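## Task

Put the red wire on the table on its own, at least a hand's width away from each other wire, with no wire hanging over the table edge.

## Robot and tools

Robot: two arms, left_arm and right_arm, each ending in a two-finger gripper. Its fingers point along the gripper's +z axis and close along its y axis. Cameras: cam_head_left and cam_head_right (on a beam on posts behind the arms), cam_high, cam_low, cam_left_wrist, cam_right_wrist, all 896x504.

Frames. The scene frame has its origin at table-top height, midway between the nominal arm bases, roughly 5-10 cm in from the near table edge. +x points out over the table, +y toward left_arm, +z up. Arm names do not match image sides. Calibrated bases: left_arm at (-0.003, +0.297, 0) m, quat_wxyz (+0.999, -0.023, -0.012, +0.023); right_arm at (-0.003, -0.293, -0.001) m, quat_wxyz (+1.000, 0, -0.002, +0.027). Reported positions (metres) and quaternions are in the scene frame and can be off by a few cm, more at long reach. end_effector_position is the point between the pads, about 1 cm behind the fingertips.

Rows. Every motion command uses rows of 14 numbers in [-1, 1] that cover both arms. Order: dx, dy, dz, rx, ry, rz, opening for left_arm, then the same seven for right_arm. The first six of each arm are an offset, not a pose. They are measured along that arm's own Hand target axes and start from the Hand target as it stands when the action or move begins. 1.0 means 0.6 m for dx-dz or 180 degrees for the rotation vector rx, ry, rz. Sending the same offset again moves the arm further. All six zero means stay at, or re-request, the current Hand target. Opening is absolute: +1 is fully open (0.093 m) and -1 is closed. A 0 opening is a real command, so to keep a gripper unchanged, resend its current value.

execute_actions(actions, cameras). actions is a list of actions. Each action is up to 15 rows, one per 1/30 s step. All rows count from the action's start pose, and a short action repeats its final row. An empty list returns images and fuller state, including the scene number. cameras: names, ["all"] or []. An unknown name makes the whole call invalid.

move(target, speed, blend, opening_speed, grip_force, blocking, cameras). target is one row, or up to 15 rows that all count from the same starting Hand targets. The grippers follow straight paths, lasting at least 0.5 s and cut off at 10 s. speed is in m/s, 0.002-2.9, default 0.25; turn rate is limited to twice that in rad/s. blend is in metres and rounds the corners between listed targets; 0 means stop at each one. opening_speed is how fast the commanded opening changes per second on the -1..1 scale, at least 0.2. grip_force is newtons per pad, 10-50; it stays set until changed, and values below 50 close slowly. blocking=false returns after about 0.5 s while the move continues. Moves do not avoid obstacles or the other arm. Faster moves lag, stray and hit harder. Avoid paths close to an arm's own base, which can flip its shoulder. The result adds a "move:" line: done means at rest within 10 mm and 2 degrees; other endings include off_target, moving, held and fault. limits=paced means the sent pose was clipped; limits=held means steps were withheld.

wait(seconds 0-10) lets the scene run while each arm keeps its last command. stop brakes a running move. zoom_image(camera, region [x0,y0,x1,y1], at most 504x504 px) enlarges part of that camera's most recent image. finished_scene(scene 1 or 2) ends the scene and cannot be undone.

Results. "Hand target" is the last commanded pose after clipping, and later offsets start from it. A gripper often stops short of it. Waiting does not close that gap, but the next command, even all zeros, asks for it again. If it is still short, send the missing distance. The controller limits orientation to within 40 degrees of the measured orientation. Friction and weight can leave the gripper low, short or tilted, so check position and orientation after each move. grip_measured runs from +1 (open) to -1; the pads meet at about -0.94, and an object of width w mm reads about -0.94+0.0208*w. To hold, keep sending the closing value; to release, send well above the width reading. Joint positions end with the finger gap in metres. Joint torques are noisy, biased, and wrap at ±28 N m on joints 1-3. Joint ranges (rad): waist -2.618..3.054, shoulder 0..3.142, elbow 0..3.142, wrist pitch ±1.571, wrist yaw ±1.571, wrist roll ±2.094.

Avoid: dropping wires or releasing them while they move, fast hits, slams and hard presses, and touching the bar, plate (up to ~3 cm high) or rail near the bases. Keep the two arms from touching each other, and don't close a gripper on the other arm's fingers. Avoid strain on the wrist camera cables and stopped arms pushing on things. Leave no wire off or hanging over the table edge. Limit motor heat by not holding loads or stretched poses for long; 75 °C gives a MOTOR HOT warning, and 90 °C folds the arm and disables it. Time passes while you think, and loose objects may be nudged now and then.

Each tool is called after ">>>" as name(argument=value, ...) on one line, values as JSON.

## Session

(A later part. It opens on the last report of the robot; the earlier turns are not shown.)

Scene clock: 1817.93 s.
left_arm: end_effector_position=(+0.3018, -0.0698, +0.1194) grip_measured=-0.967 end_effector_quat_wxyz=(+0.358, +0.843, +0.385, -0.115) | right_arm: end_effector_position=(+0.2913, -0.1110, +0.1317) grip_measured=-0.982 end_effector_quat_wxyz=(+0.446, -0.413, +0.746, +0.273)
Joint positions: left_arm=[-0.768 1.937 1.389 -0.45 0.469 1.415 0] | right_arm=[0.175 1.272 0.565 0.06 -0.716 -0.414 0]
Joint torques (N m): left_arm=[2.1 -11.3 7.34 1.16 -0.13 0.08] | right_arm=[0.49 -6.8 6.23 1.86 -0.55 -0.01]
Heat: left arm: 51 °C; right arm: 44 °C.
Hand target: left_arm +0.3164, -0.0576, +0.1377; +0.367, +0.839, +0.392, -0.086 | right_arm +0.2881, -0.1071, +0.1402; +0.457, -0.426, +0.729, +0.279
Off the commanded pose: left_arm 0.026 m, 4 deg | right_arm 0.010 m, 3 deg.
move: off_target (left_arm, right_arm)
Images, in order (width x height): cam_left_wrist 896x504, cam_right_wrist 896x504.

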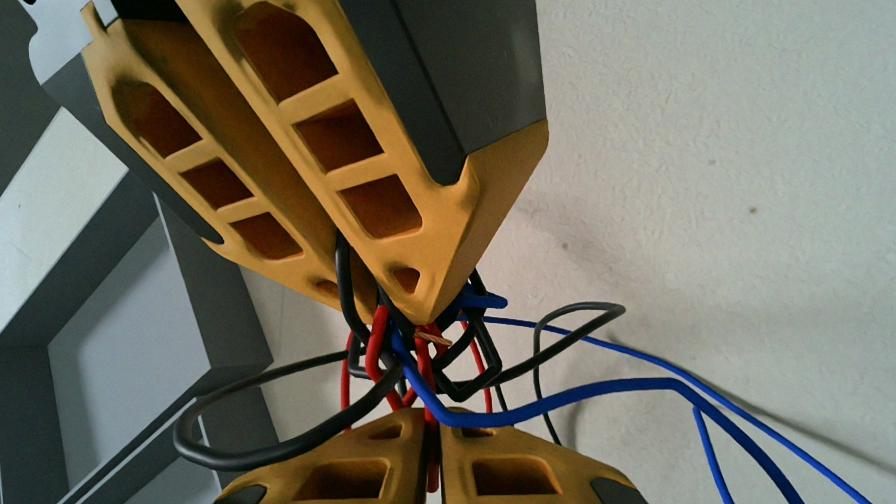

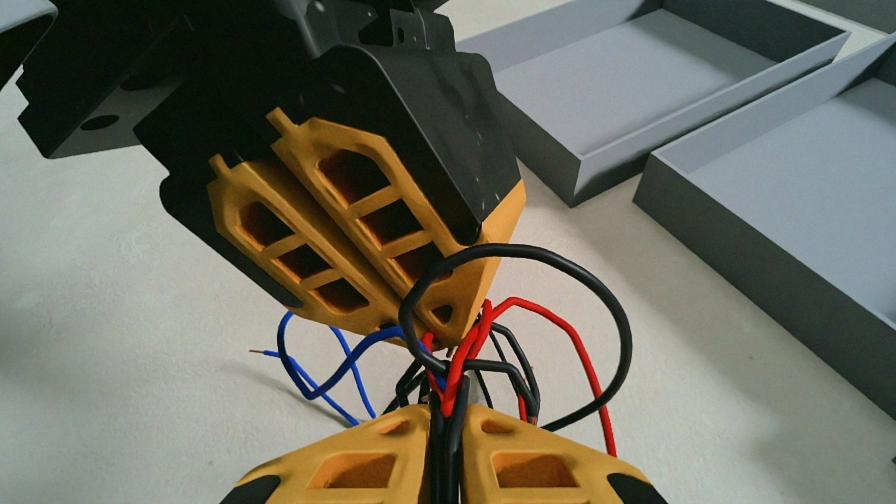

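>>> move(target=[0.01,0.01,-0.09,0,0,0,-1,0,0,0,0,0,0,-1], speed=0.05, cameras=["cam_left_wrist","cam_right_wrist"])

>>> zoom_image(camera="cam_left_wrist", region=[300, 240, 560, 500])

>>> zoom_image(camera="cam_right_wrist", region=[330, 220, 560, 440])

Scene clock: 1823.80 s.
left_arm: end_effector_position=(+0.2982, -0.0340, +0.1507) grip_measured=-0.967 end_effector_quat_wxyz=(+0.348, +0.845, +0.386, -0.127) | right_arm: end_effector_position=(+0.2900, -0.1027, +0.1429) grip_measured=-0.982 end_effector_quat_wxyz=(+0.463, -0.427, +0.721, +0.288)
Joint positions: left_arm=[-0.698 1.845 1.415 -0.629 0.52 1.486 0] | right_arm=[0.183 1.272 0.565 0.111 -0.762 -0.414 0]
Joint torques (N m): left_arm=[2.66 -11.34 8.38 1.14 -0.18 0.11] | right_arm=[-0.06 -6.87 5.9 1.39 -0.1 0.01]
Heat: left arm: 52 °C; right arm: 44 °C.
Hand target: left_arm +0.3169, -0.0197, +0.1769; +0.367, +0.839, +0.392, -0.086 | right_arm +0.2881, -0.1071, +0.1401; +0.457, -0.426, +0.729, +0.279
Off the commanded pose: left_arm 0.035 m, 5 deg | right_arm 0.006 m, 2 deg.
move: off_target (left_arm)
Images, in order (width x height): cam_left_wrist 896x504, cam_right_wrist 896x504.

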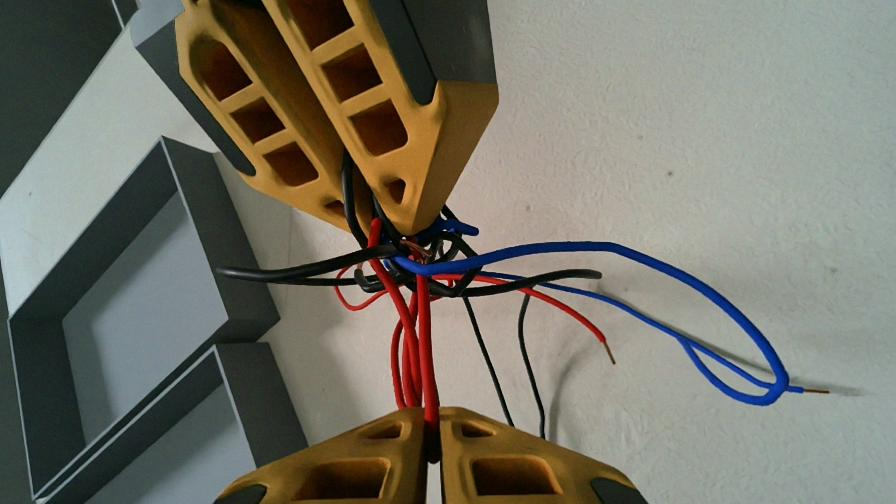

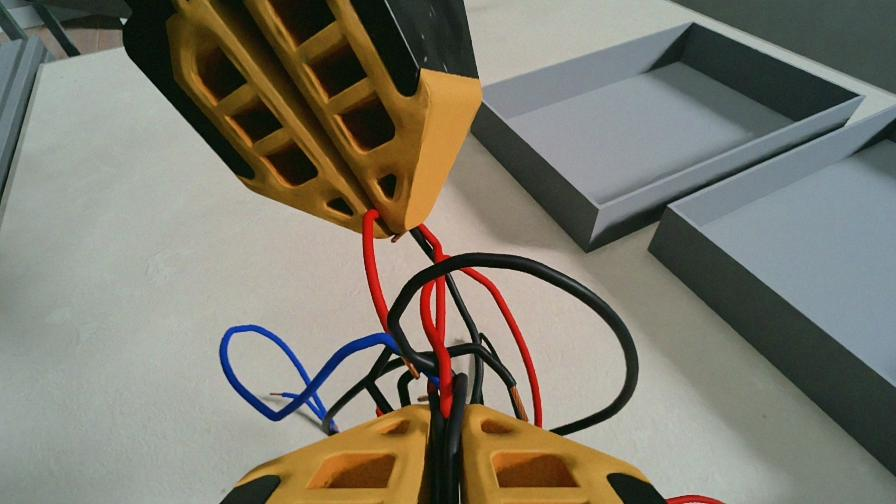

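Scaled by 1.938 from the camera's 896x504 image, which has a finer 1280x720 frame.

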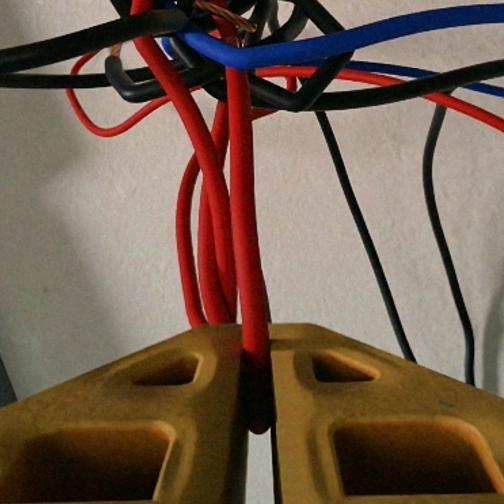

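Scaled by 2.191 from the camera's 896x504 image, which has a finer 1280x720 frame.

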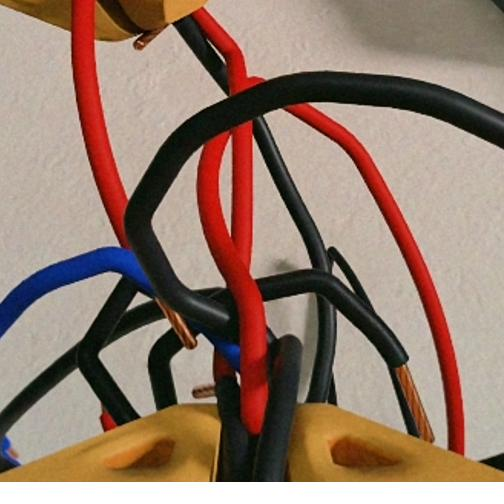

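>>> move(target=[-0.03,0.02,-0.08,0,0,0,-1,0,0,0,0,0,0,-1], speed=0.08, cameras=["cam_left_wrist","cam_right_wrist","cam_low"])

>>> zoom_image(camera="cam_left_wrist", region=[300, 190, 600, 490])

>>> zoom_image(camera="cam_right_wrist", region=[300, 140, 580, 420])

>>> zoom_image(camera="cam_low", region=[235, 100, 355, 270])

Scene clock: 1833.37 s.
left_arm: end_effector_position=(+0.2870, -0.0237, +0.1874) grip_measured=-0.967 end_effector_quat_wxyz=(+0.337, +0.848, +0.385, -0.136) | right_arm: end_effector_position=(+0.2871, -0.0952, +0.1616) grip_measured=-0.982 end_effector_quat_wxyz=(+0.490, -0.444, +0.688, +0.299)
Joint positions: left_arm=[-0.693 1.801 1.519 -0.811 0.53 1.501 0] | right_arm=[0.19 1.249 0.565 0.164 -0.808 -0.414 0]
Joint torques (N m): left_arm=[3.55 -12.81 9.22 1.01 -0.18 0.1] | right_arm=[-1.07 -5.14 5.72 0.93 0.27 0]
Motor temperatures (°C): left_arm=[25 56 41 40 27 25 26] | right_arm=[26 44 42 38 27 23 33]
Heat: left arm: 56 °C; right arm: 44 °C.
Hand target: left_arm +0.3065, -0.0026, +0.2257; +0.367, +0.839, +0.392, -0.086 | right_arm +0.2881, -0.1071, +0.1401; +0.457, -0.426, +0.729, +0.279
Off the commanded pose: left_arm 0.048 m, 7 deg | right_arm 0.025 m, 7 deg.
move: off_target (left_arm, right_arm)
Images, in order (width x height): cam_low 896x504, cam_left_wrist 896x504, cam_right_wrist 896x504.

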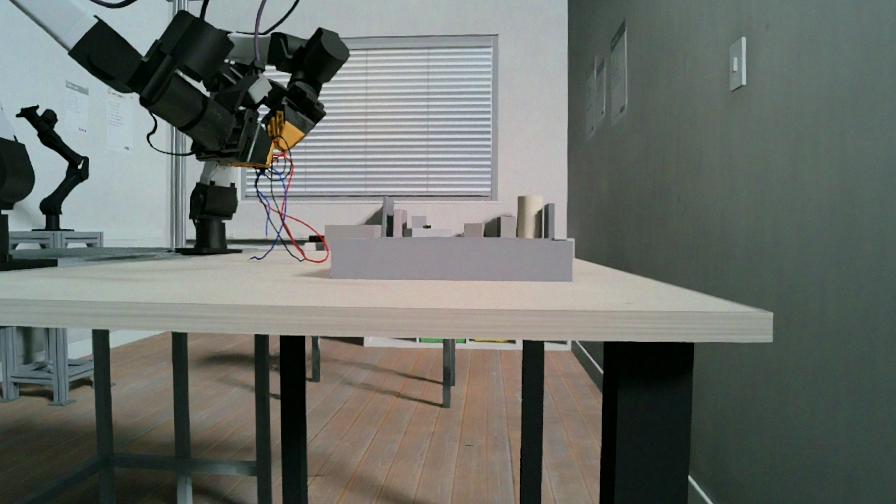

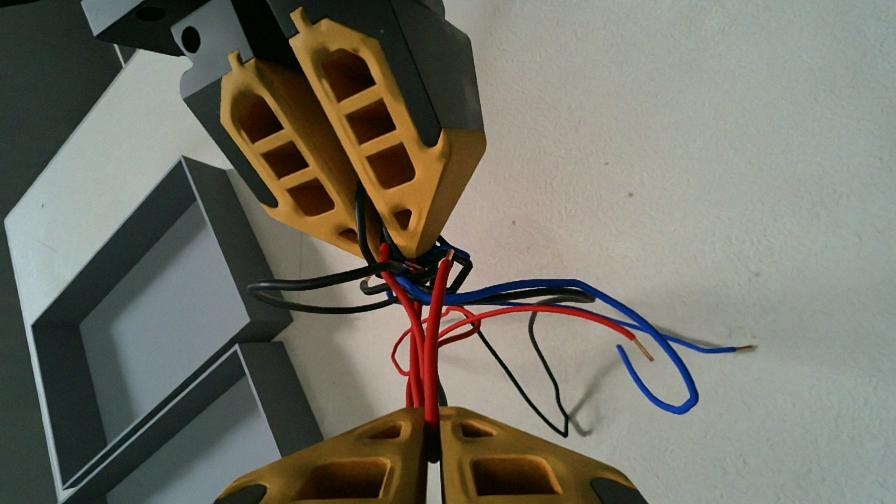

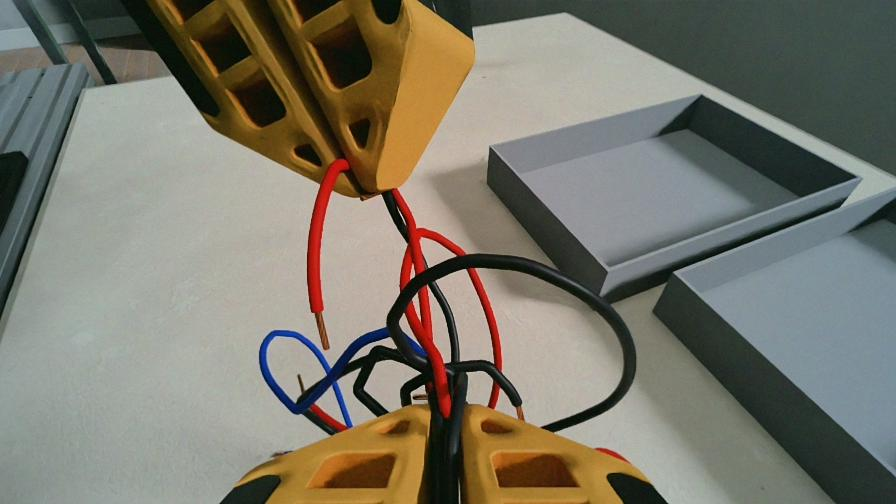

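Scaled by 1.680 from the camera's 896x504 image, which has a finer 1280x720 frame.

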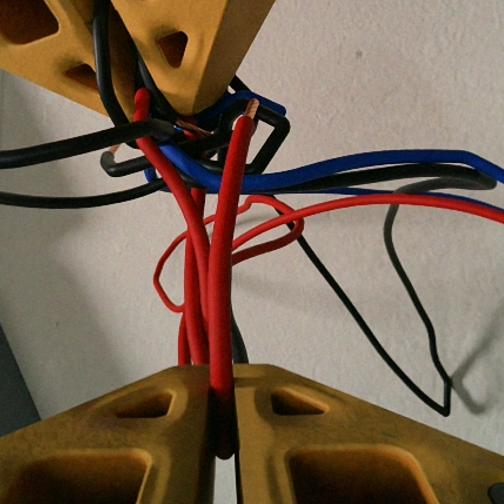

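Scaled by 1.800 from the camera's 896x504 image, which has a finer 1280x720 frame.

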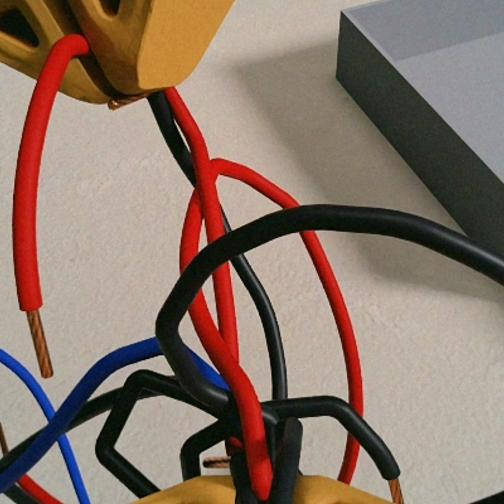

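Scaled by 2.965 from the camera's 896x504 image, which has a finer 1280x720 frame.

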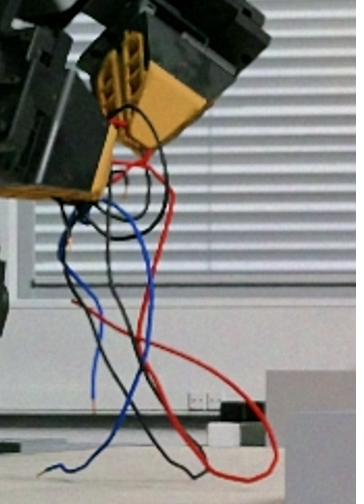

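>>> move(target=[[-0.011,-0.023,0.036,0,0,0,-1,-0.038,0.012,0,0,0,0,-1],[-0.011,-0.023,0.036,0,0,0,-1,-0.038,0.012,0,0,0,0,-0.78],[-0.011,-0.023,0.036,0,0,0,-1,-0.038,0.012,-0.035,0,0,0,-0.78]], speed=0.08, cameras=["cam_left_wrist","cam_right_wrist","cam_low"])

>>> zoom_image(camera="cam_right_wrist", region=[300, 200, 580, 480])

Scene clock: 1850.30 s.
left_arm: end_effector_position=(+0.2925, -0.0170, +0.1876) grip_measured=-0.967 end_effector_quat_wxyz=(+0.344, +0.846, +0.394, -0.099) | right_arm: end_effector_position=(+0.2761, -0.1117, +0.1584) grip_measured=-0.781 end_effector_quat_wxyz=(+0.445, -0.419, +0.740, +0.281)
Joint positions: left_arm=[-0.696 1.76 1.47 -0.759 0.462 1.488 0] | right_arm=[0.175 1.162 0.61 -0.098 -0.737 -0.422 0.008]
Joint torques (N m): left_arm=[0.34 -10.22 5.87 1.64 0.26 -0.17] | right_arm=[-0.5 -5.63 7.82 1.69 -0.42 0.01]
Motor temperatures (°C): left_arm=[25 64 44 39 27 25 27] | right_arm=[26 44 42 37 27 23 33]
Heat: left arm: 64 °C; right arm: 44 °C.
Hand target: left_arm +0.2951, -0.0155, +0.2054; +0.367, +0.839, +0.392, -0.086 | right_arm +0.2778, -0.1120, +0.1699; +0.457, -0.426, +0.729, +0.279
Off the commanded pose: left_arm 0.018 m, 3 deg | right_arm 0.012 m, 2 deg.
move: off_target (left_arm, right_arm); target 2's new opening was sent with right_arm's hand 0.007 m and 4 deg from that target
Images, in order (width x height): cam_low 896x504, cam_left_wrist 896x504, cam_right_wrist 896x504.

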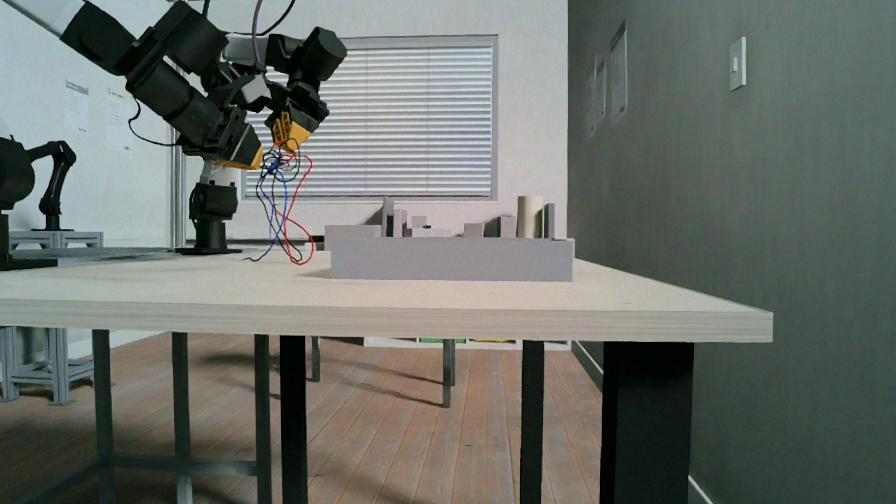

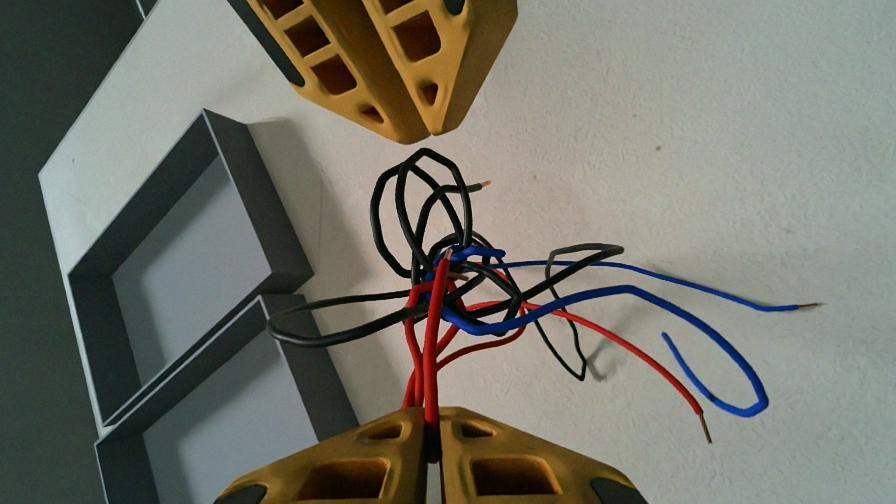

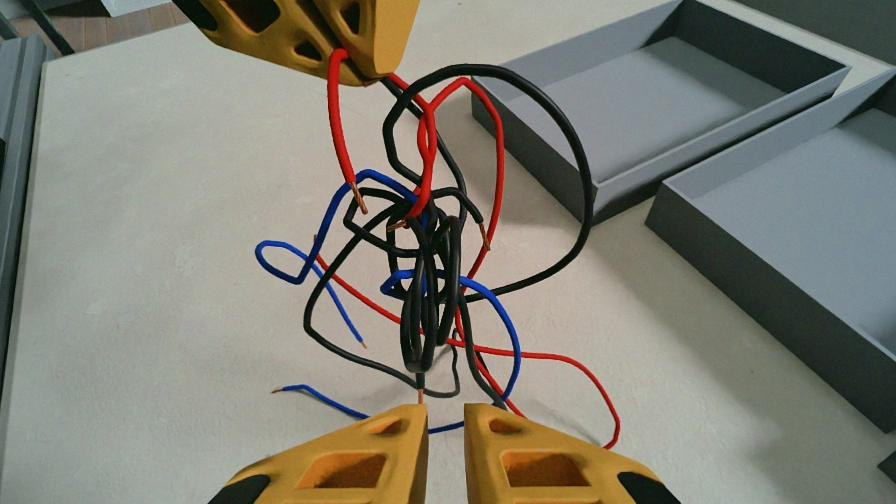

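Scaled by 1.800 from the camera's 896x504 image, which has a finer 1280x720 frame.

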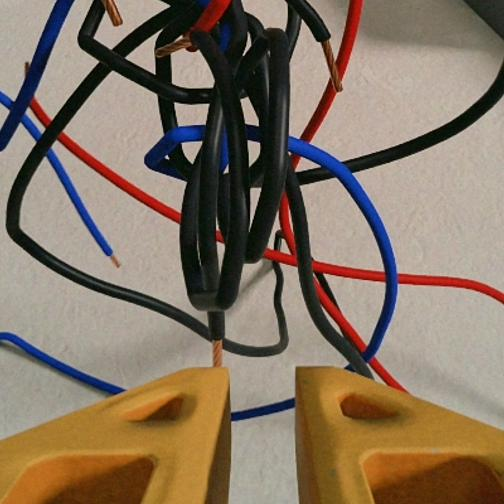

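>>> move(target=[[0,0,0,0,0,0,-1,-0.035,0.005,0,0,0,0,-0.4],[0,0,0,0,0,0,-1,-0.035,0.005,0.03,0,0,0,-0.4]], speed=0.08, cameras=["cam_left_wrist","cam_right_wrist"])

>>> zoom_image(camera="cam_right_wrist", region=[300, 224, 580, 504])

Scene clock: 1858.90 s.
left_arm: end_effector_position=(+0.2925, -0.0170, +0.1876) grip_measured=-0.967 end_effector_quat_wxyz=(+0.344, +0.846, +0.394, -0.099) | right_arm: end_effector_position=(+0.2808, -0.0907, +0.1739) grip_measured=-0.401 end_effector_quat_wxyz=(+0.449, -0.429, +0.731, +0.284)
Joint positions: left_arm=[-0.696 1.76 1.47 -0.759 0.462 1.488 0] | right_arm=[0.25 1.19 0.672 -0.087 -0.695 -0.382 0.026]
Joint torques (N m): left_arm=[0.25 -10.22 5.85 1.64 0.26 -0.16] | right_arm=[0.59 -3.96 8.12 1.9 -0.03 0.28]
Motor temperatures (°C): left_arm=[25 62 43 39 27 25 27] | right_arm=[26 43 43 37 27 23 32]
Heat: left arm: 62 °C; right arm: 43 °C.
Hand target: left_arm +0.2951, -0.0155, +0.2054; +0.367, +0.839, +0.392, -0.086 | right_arm +0.2875, -0.0885, +0.1812; +0.457, -0.426, +0.729, +0.279
Off the commanded pose: left_arm 0.018 m, 3 deg | right_arm 0.010 m, 1 deg.
move: off_target (left_arm)
Images, in order (width x height): cam_left_wrist 896x504, cam_right_wrist 896x504.

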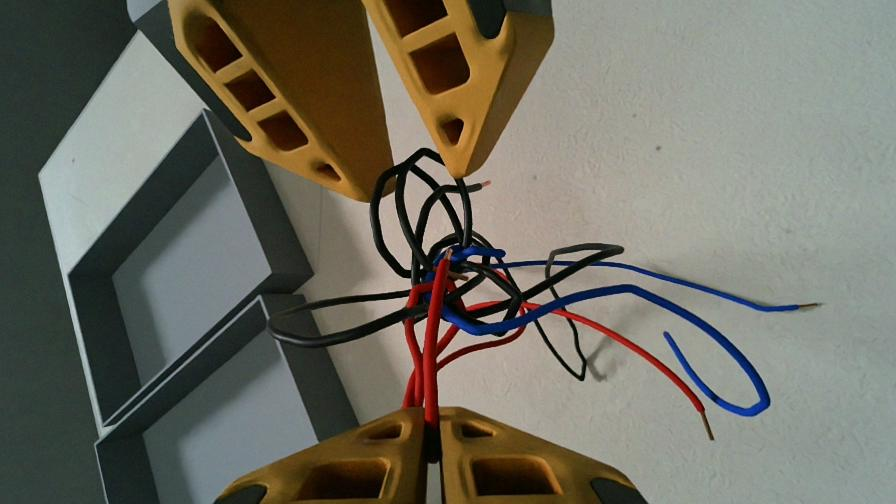

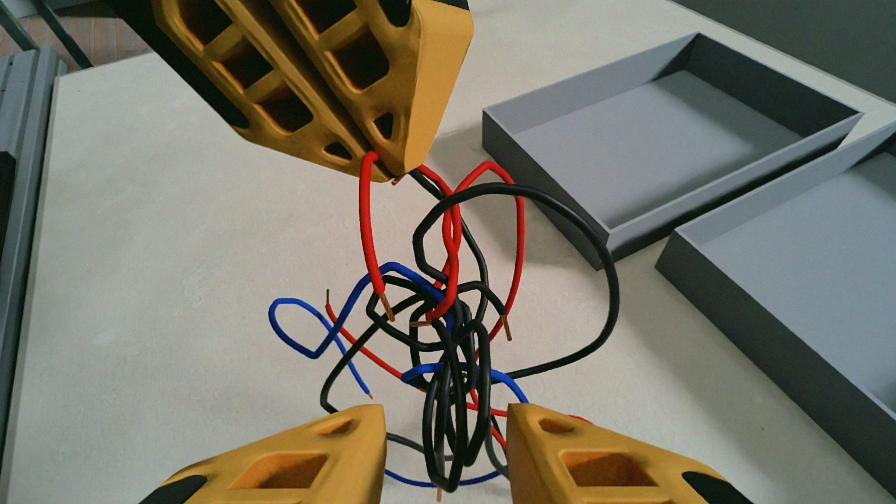

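Scaled by 1.800 from the camera's 896x504 image, which has a finer 1280x720 frame.

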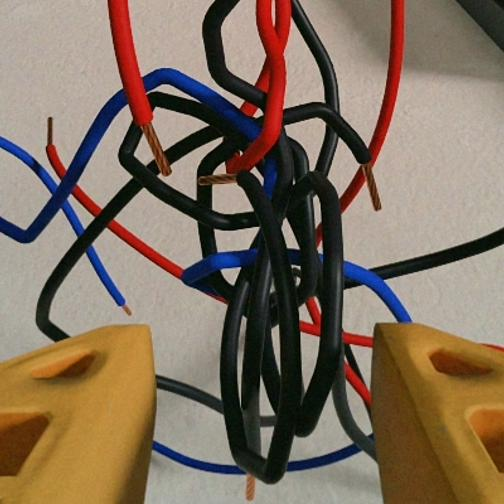

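>>> move(target=[[0,0,0,0,0,0,-1,-0.008,-0.004,0.014,0,0,0,-0.5],[0,0,0,0,0,0,-1,-0.008,-0.004,0.014,0,0,0,-1]], speed=0.08, cameras=["cam_left_wrist","cam_right_wrist"])

>>> zoom_image(camera="cam_right_wrist", region=[300, 224, 580, 504])

Scene clock: 1864.73 s.
left_arm: end_effector_position=(+0.2925, -0.0170, +0.1876) grip_measured=-0.967 end_effector_quat_wxyz=(+0.344, +0.846, +0.394, -0.099) | right_arm: end_effector_position=(+0.2869, -0.0846, +0.1731) grip_measured=-0.985 end_effector_quat_wxyz=(+0.448, -0.428, +0.732, +0.284)
Joint positions: left_arm=[-0.696 1.76 1.47 -0.759 0.462 1.488 0] | right_arm=[0.269 1.226 0.69 -0.064 -0.678 -0.367 0]
Joint torques (N m): left_arm=[0.28 -10.25 5.83 1.65 0.25 -0.16] | right_arm=[0.79 -4.29 8.8 1.91 -0.11 0.3]
Motor temperatures (°C): left_arm=[25 61 42 39 27 25 27] | right_arm=[26 43 44 38 27 23 32]
Heat: left arm: 61 °C; right arm: 44 °C.
Hand target: left_arm +0.2951, -0.0155, +0.2054; +0.367, +0.839, +0.392, -0.086 | right_arm +0.2942, -0.0813, +0.1819; +0.457, -0.426, +0.729, +0.279
Off the commanded pose: left_arm 0.018 m, 3 deg | right_arm 0.012 m, 1 deg.
move: off_target (left_arm, right_arm); target 2's new opening was sent with right_arm's hand 0.012 m and 1 deg from that target
Images, in order (width x height): cam_left_wrist 896x504, cam_right_wrist 896x504.

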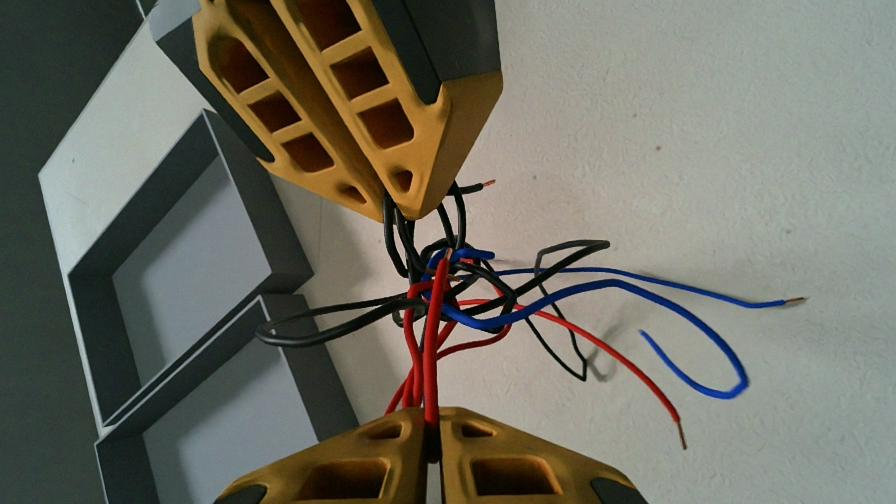

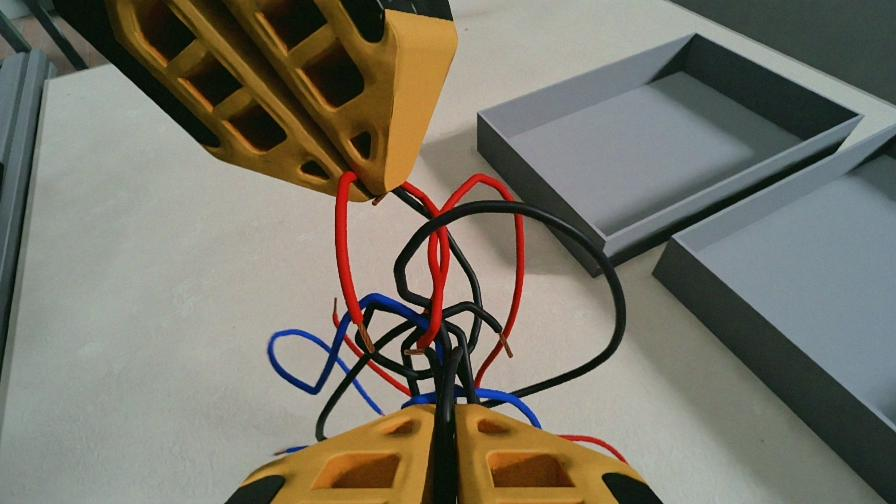

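Scaled by 1.800 from the camera's 896x504 image, which has a finer 1280x720 frame.

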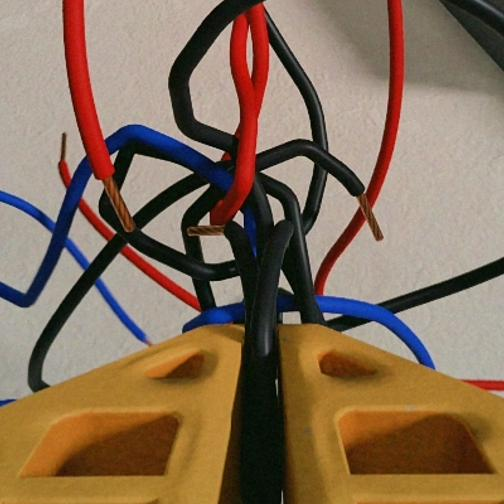

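>>> move(target=[-0.03,0.02,-0.10,0,0,0,-1,0,0,-0.02,0,0,0,-1], speed=0.08, cameras=["cam_left_wrist","cam_right_wrist"])

>>> zoom_image(camera="cam_right_wrist", region=[300, 150, 580, 430])

>>> zoom_image(camera="cam_left_wrist", region=[300, 190, 600, 490])

Scene clock: 1870.27 s.
left_arm: end_effector_position=(+0.2780, +0.0034, +0.2294) grip_measured=-0.967 end_effector_quat_wxyz=(+0.331, +0.845, +0.405, -0.110) | right_arm: end_effector_position=(+0.2854, -0.0823, +0.1899) grip_measured=-0.985 end_effector_quat_wxyz=(+0.463, -0.435, +0.715, +0.293)
Joint positions: left_arm=[-0.675 1.708 1.594 -0.974 0.477 1.494 0] | right_arm=[0.263 1.204 0.708 -0.062 -0.713 -0.367 0]
Joint torques (N m): left_arm=[1.32 -10.58 8.91 1.25 0.3 0.11] | right_arm=[-1.4 -5.57 7.3 1.4 -0.05 0.07]
Motor temperatures (°C): left_arm=[25 60 41 39 27 25 27] | right_arm=[26 43 44 39 27 23 32]
Heat: left arm: 60 °C; right arm: 44 °C.
Hand target: left_arm +0.2829, +0.0097, +0.2628; +0.367, +0.839, +0.392, -0.086 | right_arm +0.2891, -0.0907, +0.1871; +0.457, -0.426, +0.729, +0.279
Off the commanded pose: left_arm 0.034 m, 5 deg | right_arm 0.010 m, 3 deg.
move: off_target (left_arm, right_arm)
Images, in order (width x height): cam_left_wrist 896x504, cam_right_wrist 896x504.

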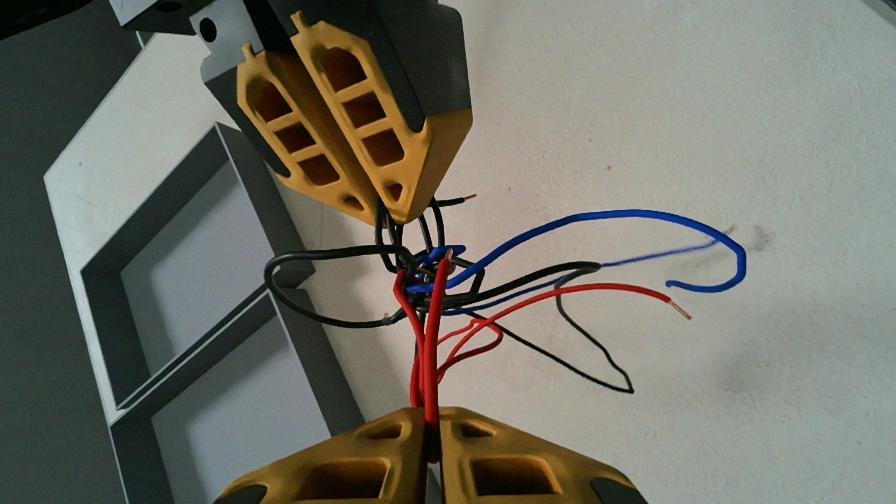

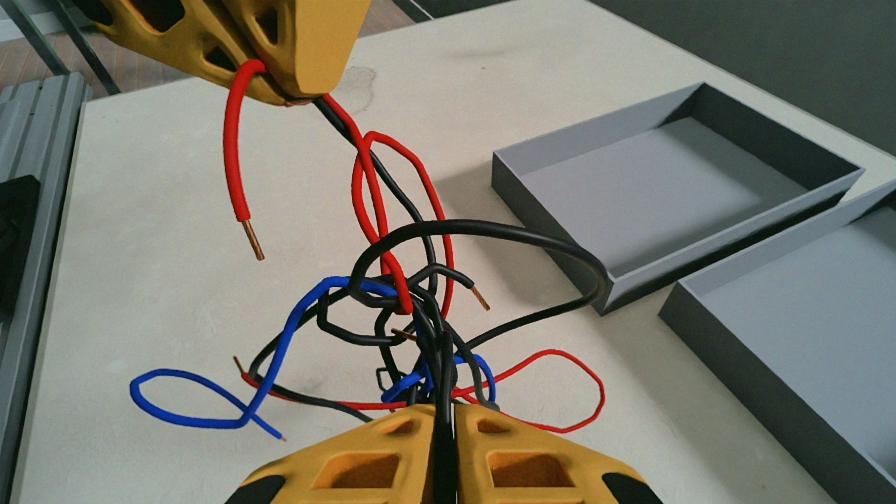

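Scaled by 1.800 from the camera's 896x504 image, which has a finer 1280x720 frame.

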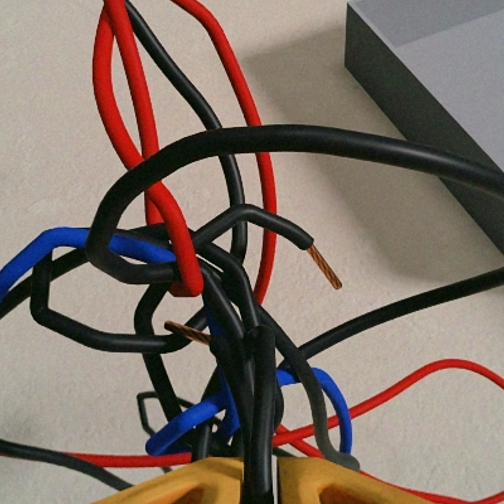

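Scaled by 1.680 from the camera's 896x504 image, which has a finer 1280x720 frame.

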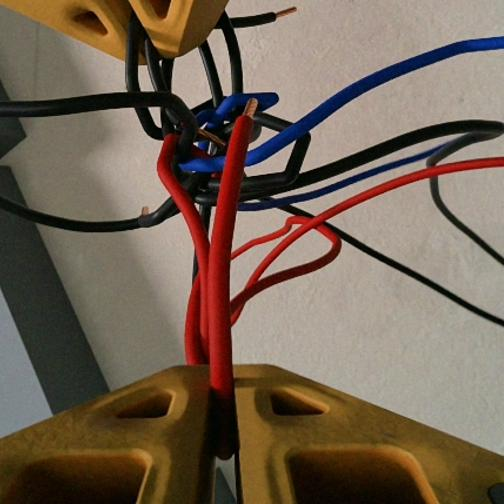

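>>> move(target=[-0.05,0.02,-0.10,0,0,0,-1,0.02,0,-0.03,0,0,0,-1], speed=0.08, cameras=["cam_left_wrist","cam_right_wrist","cam_low"])

>>> zoom_image(camera="cam_right_wrist", region=[250, 150, 530, 430])

>>> zoom_image(camera="cam_left_wrist", region=[300, 190, 600, 490])

Scene clock: 1877.50 s.
left_arm: end_effector_position=(+0.2625, +0.0231, +0.3020) grip_measured=-0.967 end_effector_quat_wxyz=(+0.339, +0.842, +0.406, -0.105) | right_arm: end_effector_position=(+0.2833, -0.1030, +0.1966) grip_measured=-0.985 end_effector_quat_wxyz=(+0.470, -0.429, +0.717, +0.285)
Joint positions: left_arm=[-0.66 1.691 1.872 -1.255 0.481 1.499 0] | right_arm=[0.19 1.15 0.708 -0.135 -0.754 -0.412 0]
Joint torques (N m): left_arm=[0.59 -8.75 7.92 1.38 0.26 0.12] | right_arm=[-0.99 -5.71 4.33 1.56 -0.16 -0.09]
Motor temperatures (°C): left_arm=[25 59 42 39 27 25 27] | right_arm=[26 43 43 38 27 23 32]
Heat: left arm: 59 °C; right arm: 43 °C.
Hand target: left_arm +0.2626, +0.0279, +0.3252; +0.367, +0.839, +0.392, -0.086 | right_arm +0.2788, -0.1095, +0.1840; +0.457, -0.426, +0.729, +0.279
Off the commanded pose: left_arm 0.024 m, 4 deg | right_arm 0.015 m, 2 deg.
move: off_target (left_arm, right_arm)
Images, in order (width x height): cam_low 896x504, cam_left_wrist 896x504, cam_right_wrist 896x504.

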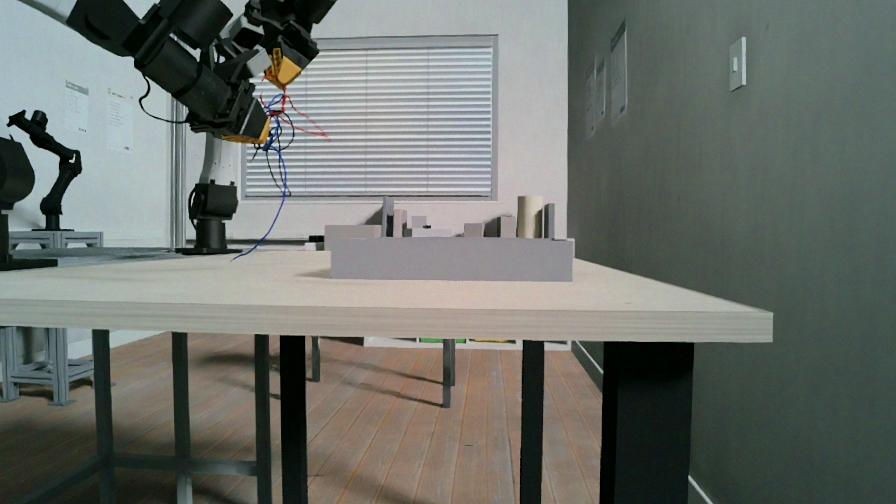

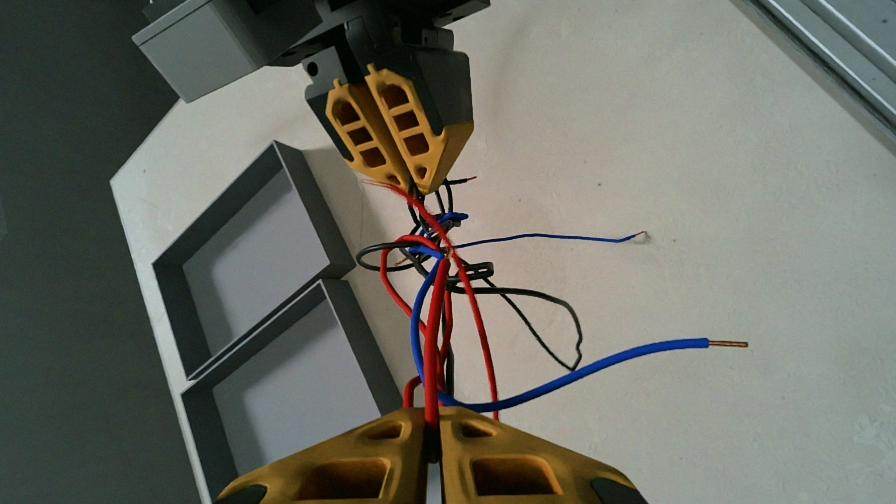

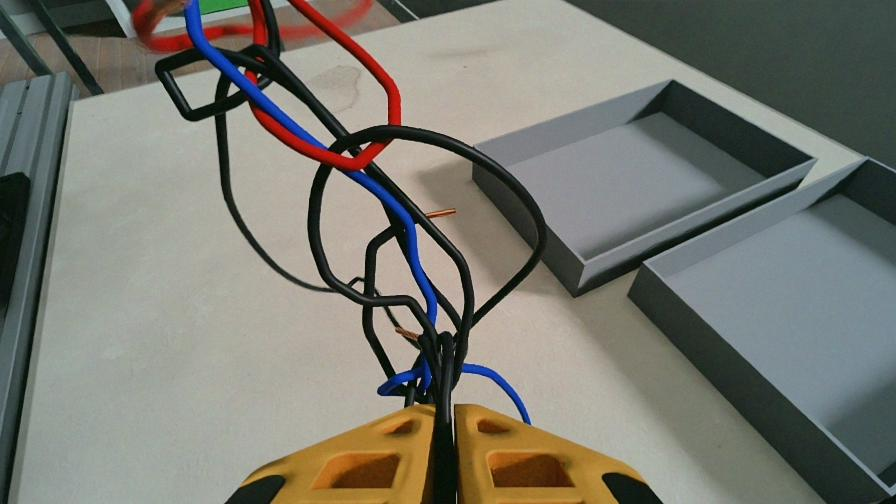

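Scaled by 1.800 from the camera's 896x504 image, which has a finer 1280x720 frame.

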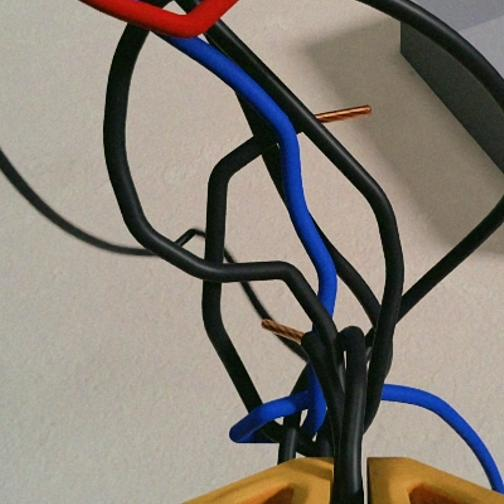

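Scaled by 1.680 from the camera's 896x504 image, which has a finer 1280x720 frame.

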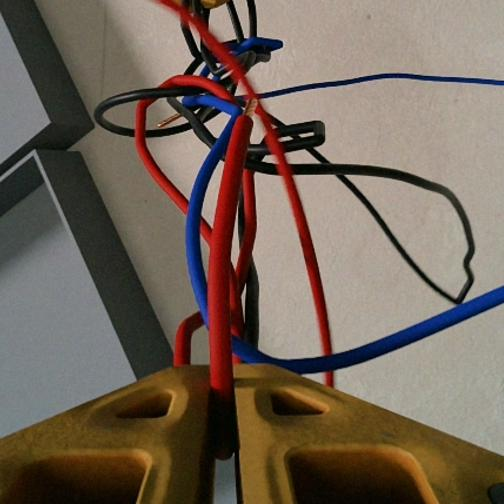

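>>> move(target=[-0.04,0.02,-0.08,0,0,0,-1,0.02,0,-0.05,0,0,0,-1], speed=0.08, cameras=["cam_left_wrist","cam_right_wrist","cam_low","cam_high"])

>>> zoom_image(camera="cam_right_wrist", region=[200, 0, 600, 300])

>>> zoom_image(camera="cam_left_wrist", region=[300, 150, 640, 490])

>>> zoom_image(camera="cam_low", region=[215, 50, 375, 220])

Scene clock: 1882.87 s.
left_arm: end_effector_position=(+0.2424, +0.0391, +0.3656) grip_measured=-0.967 end_effector_quat_wxyz=(+0.350, +0.842, +0.399, -0.098) | right_arm: end_effector_position=(+0.2656, -0.1279, +0.2074) grip_measured=-0.985 end_effector_quat_wxyz=(+0.482, -0.440, +0.701, +0.289)
Joint positions: left_arm=[-0.66 1.742 2.226 -1.531 0.481 1.504 0] | right_arm=[0.074 1.053 0.691 -0.255 -0.877 -0.517 0]
Joint torques (N m): left_arm=[1.14 -5.59 7.49 1.48 0.32 0.11] | right_arm=[-1.46 -3.34 4.29 1.18 0.03 -0.14]
Motor temperatures (°C): left_arm=[25 58 42 39 27 25 27] | right_arm=[26 43 43 38 27 23 32]
Heat: left arm: 58 °C; right arm: 43 °C.
Hand target: left_arm +0.2481, +0.0413, +0.3766; +0.367, +0.839, +0.392, -0.086 | right_arm +0.2633, -0.1378, +0.1859; +0.457, -0.426, +0.729, +0.279
Off the commanded pose: left_arm 0.012 m, 3 deg | right_arm 0.024 m, 5 deg.
move: off_target (left_arm, right_arm)
Images, in order (width x height): cam_high 896x504, cam_low 896x504, cam_left_wrist 896x504, cam_right_wrist 896x504.

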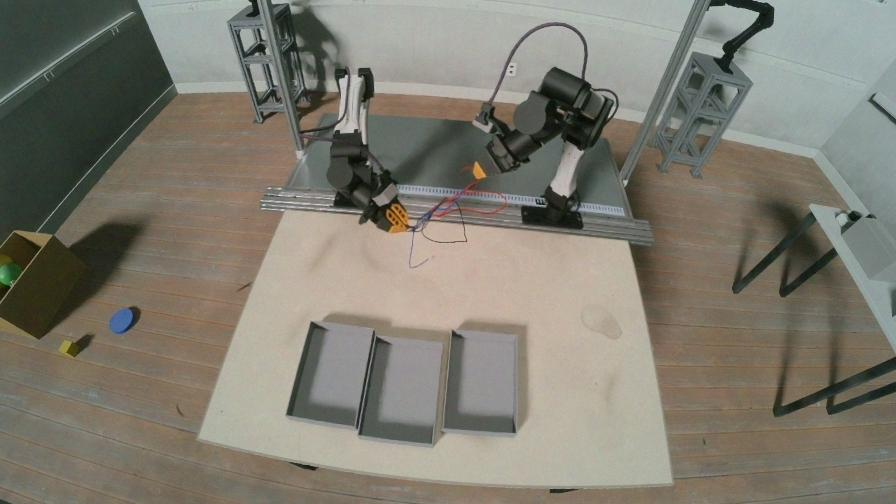

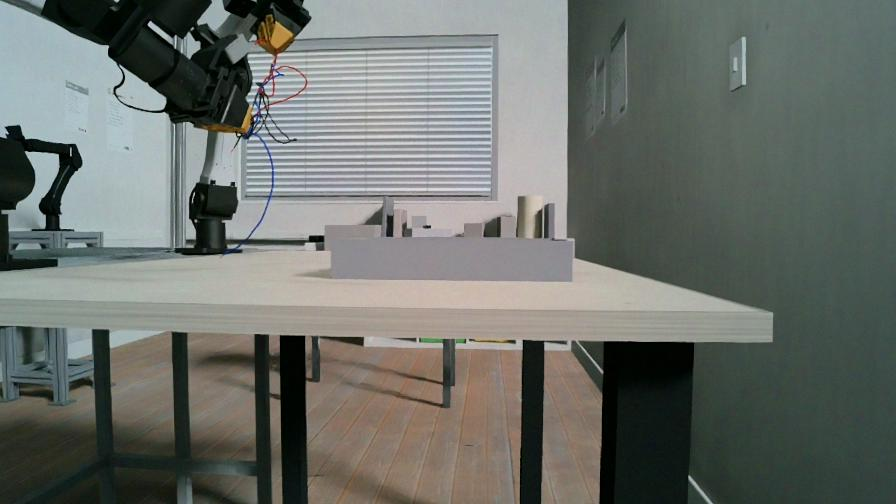

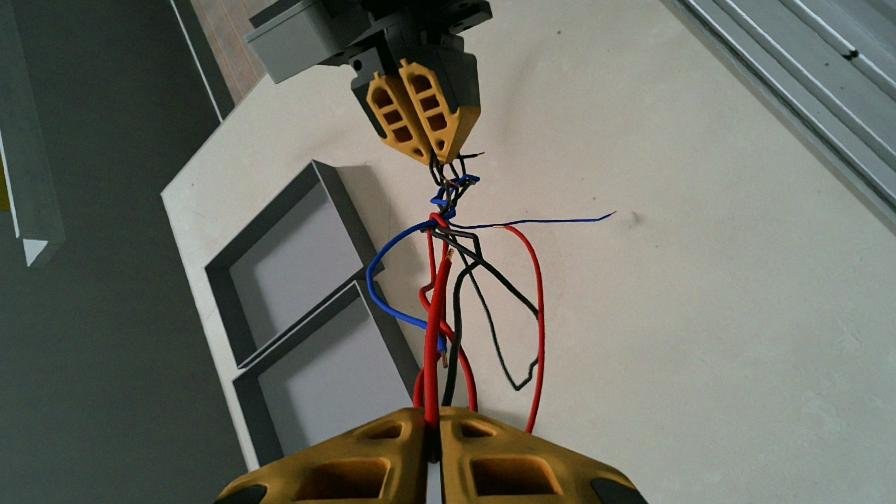

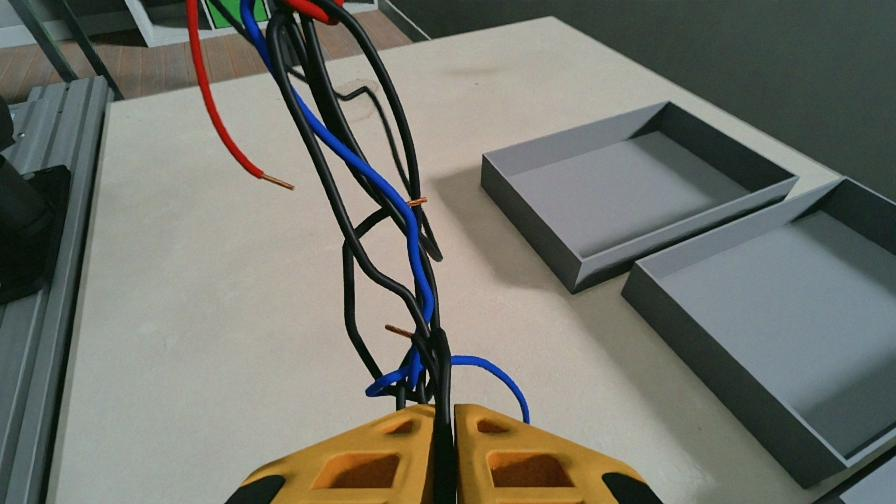

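Scaled by 1.260 from the camera's 896x504 image, which has a finer 1280x720 frame.

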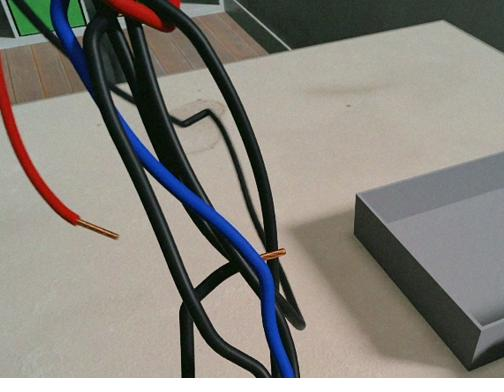

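Scaled by 1.482 from the camera's 896x504 image, which has a finer 1280x720 frame.

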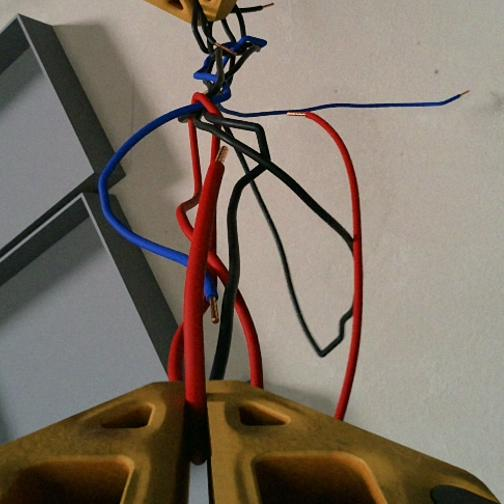

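Scaled by 2.965 from the camera's 896x504 image, which has a finer 1280x720 frame.

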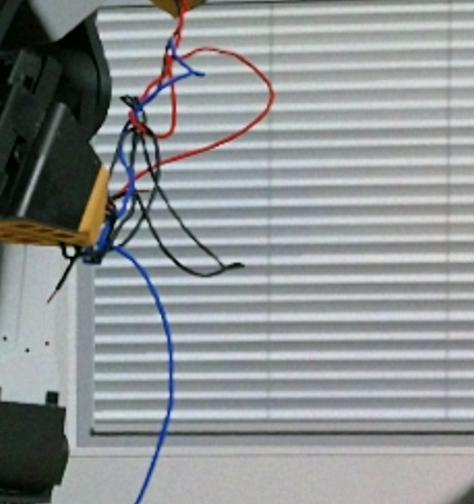

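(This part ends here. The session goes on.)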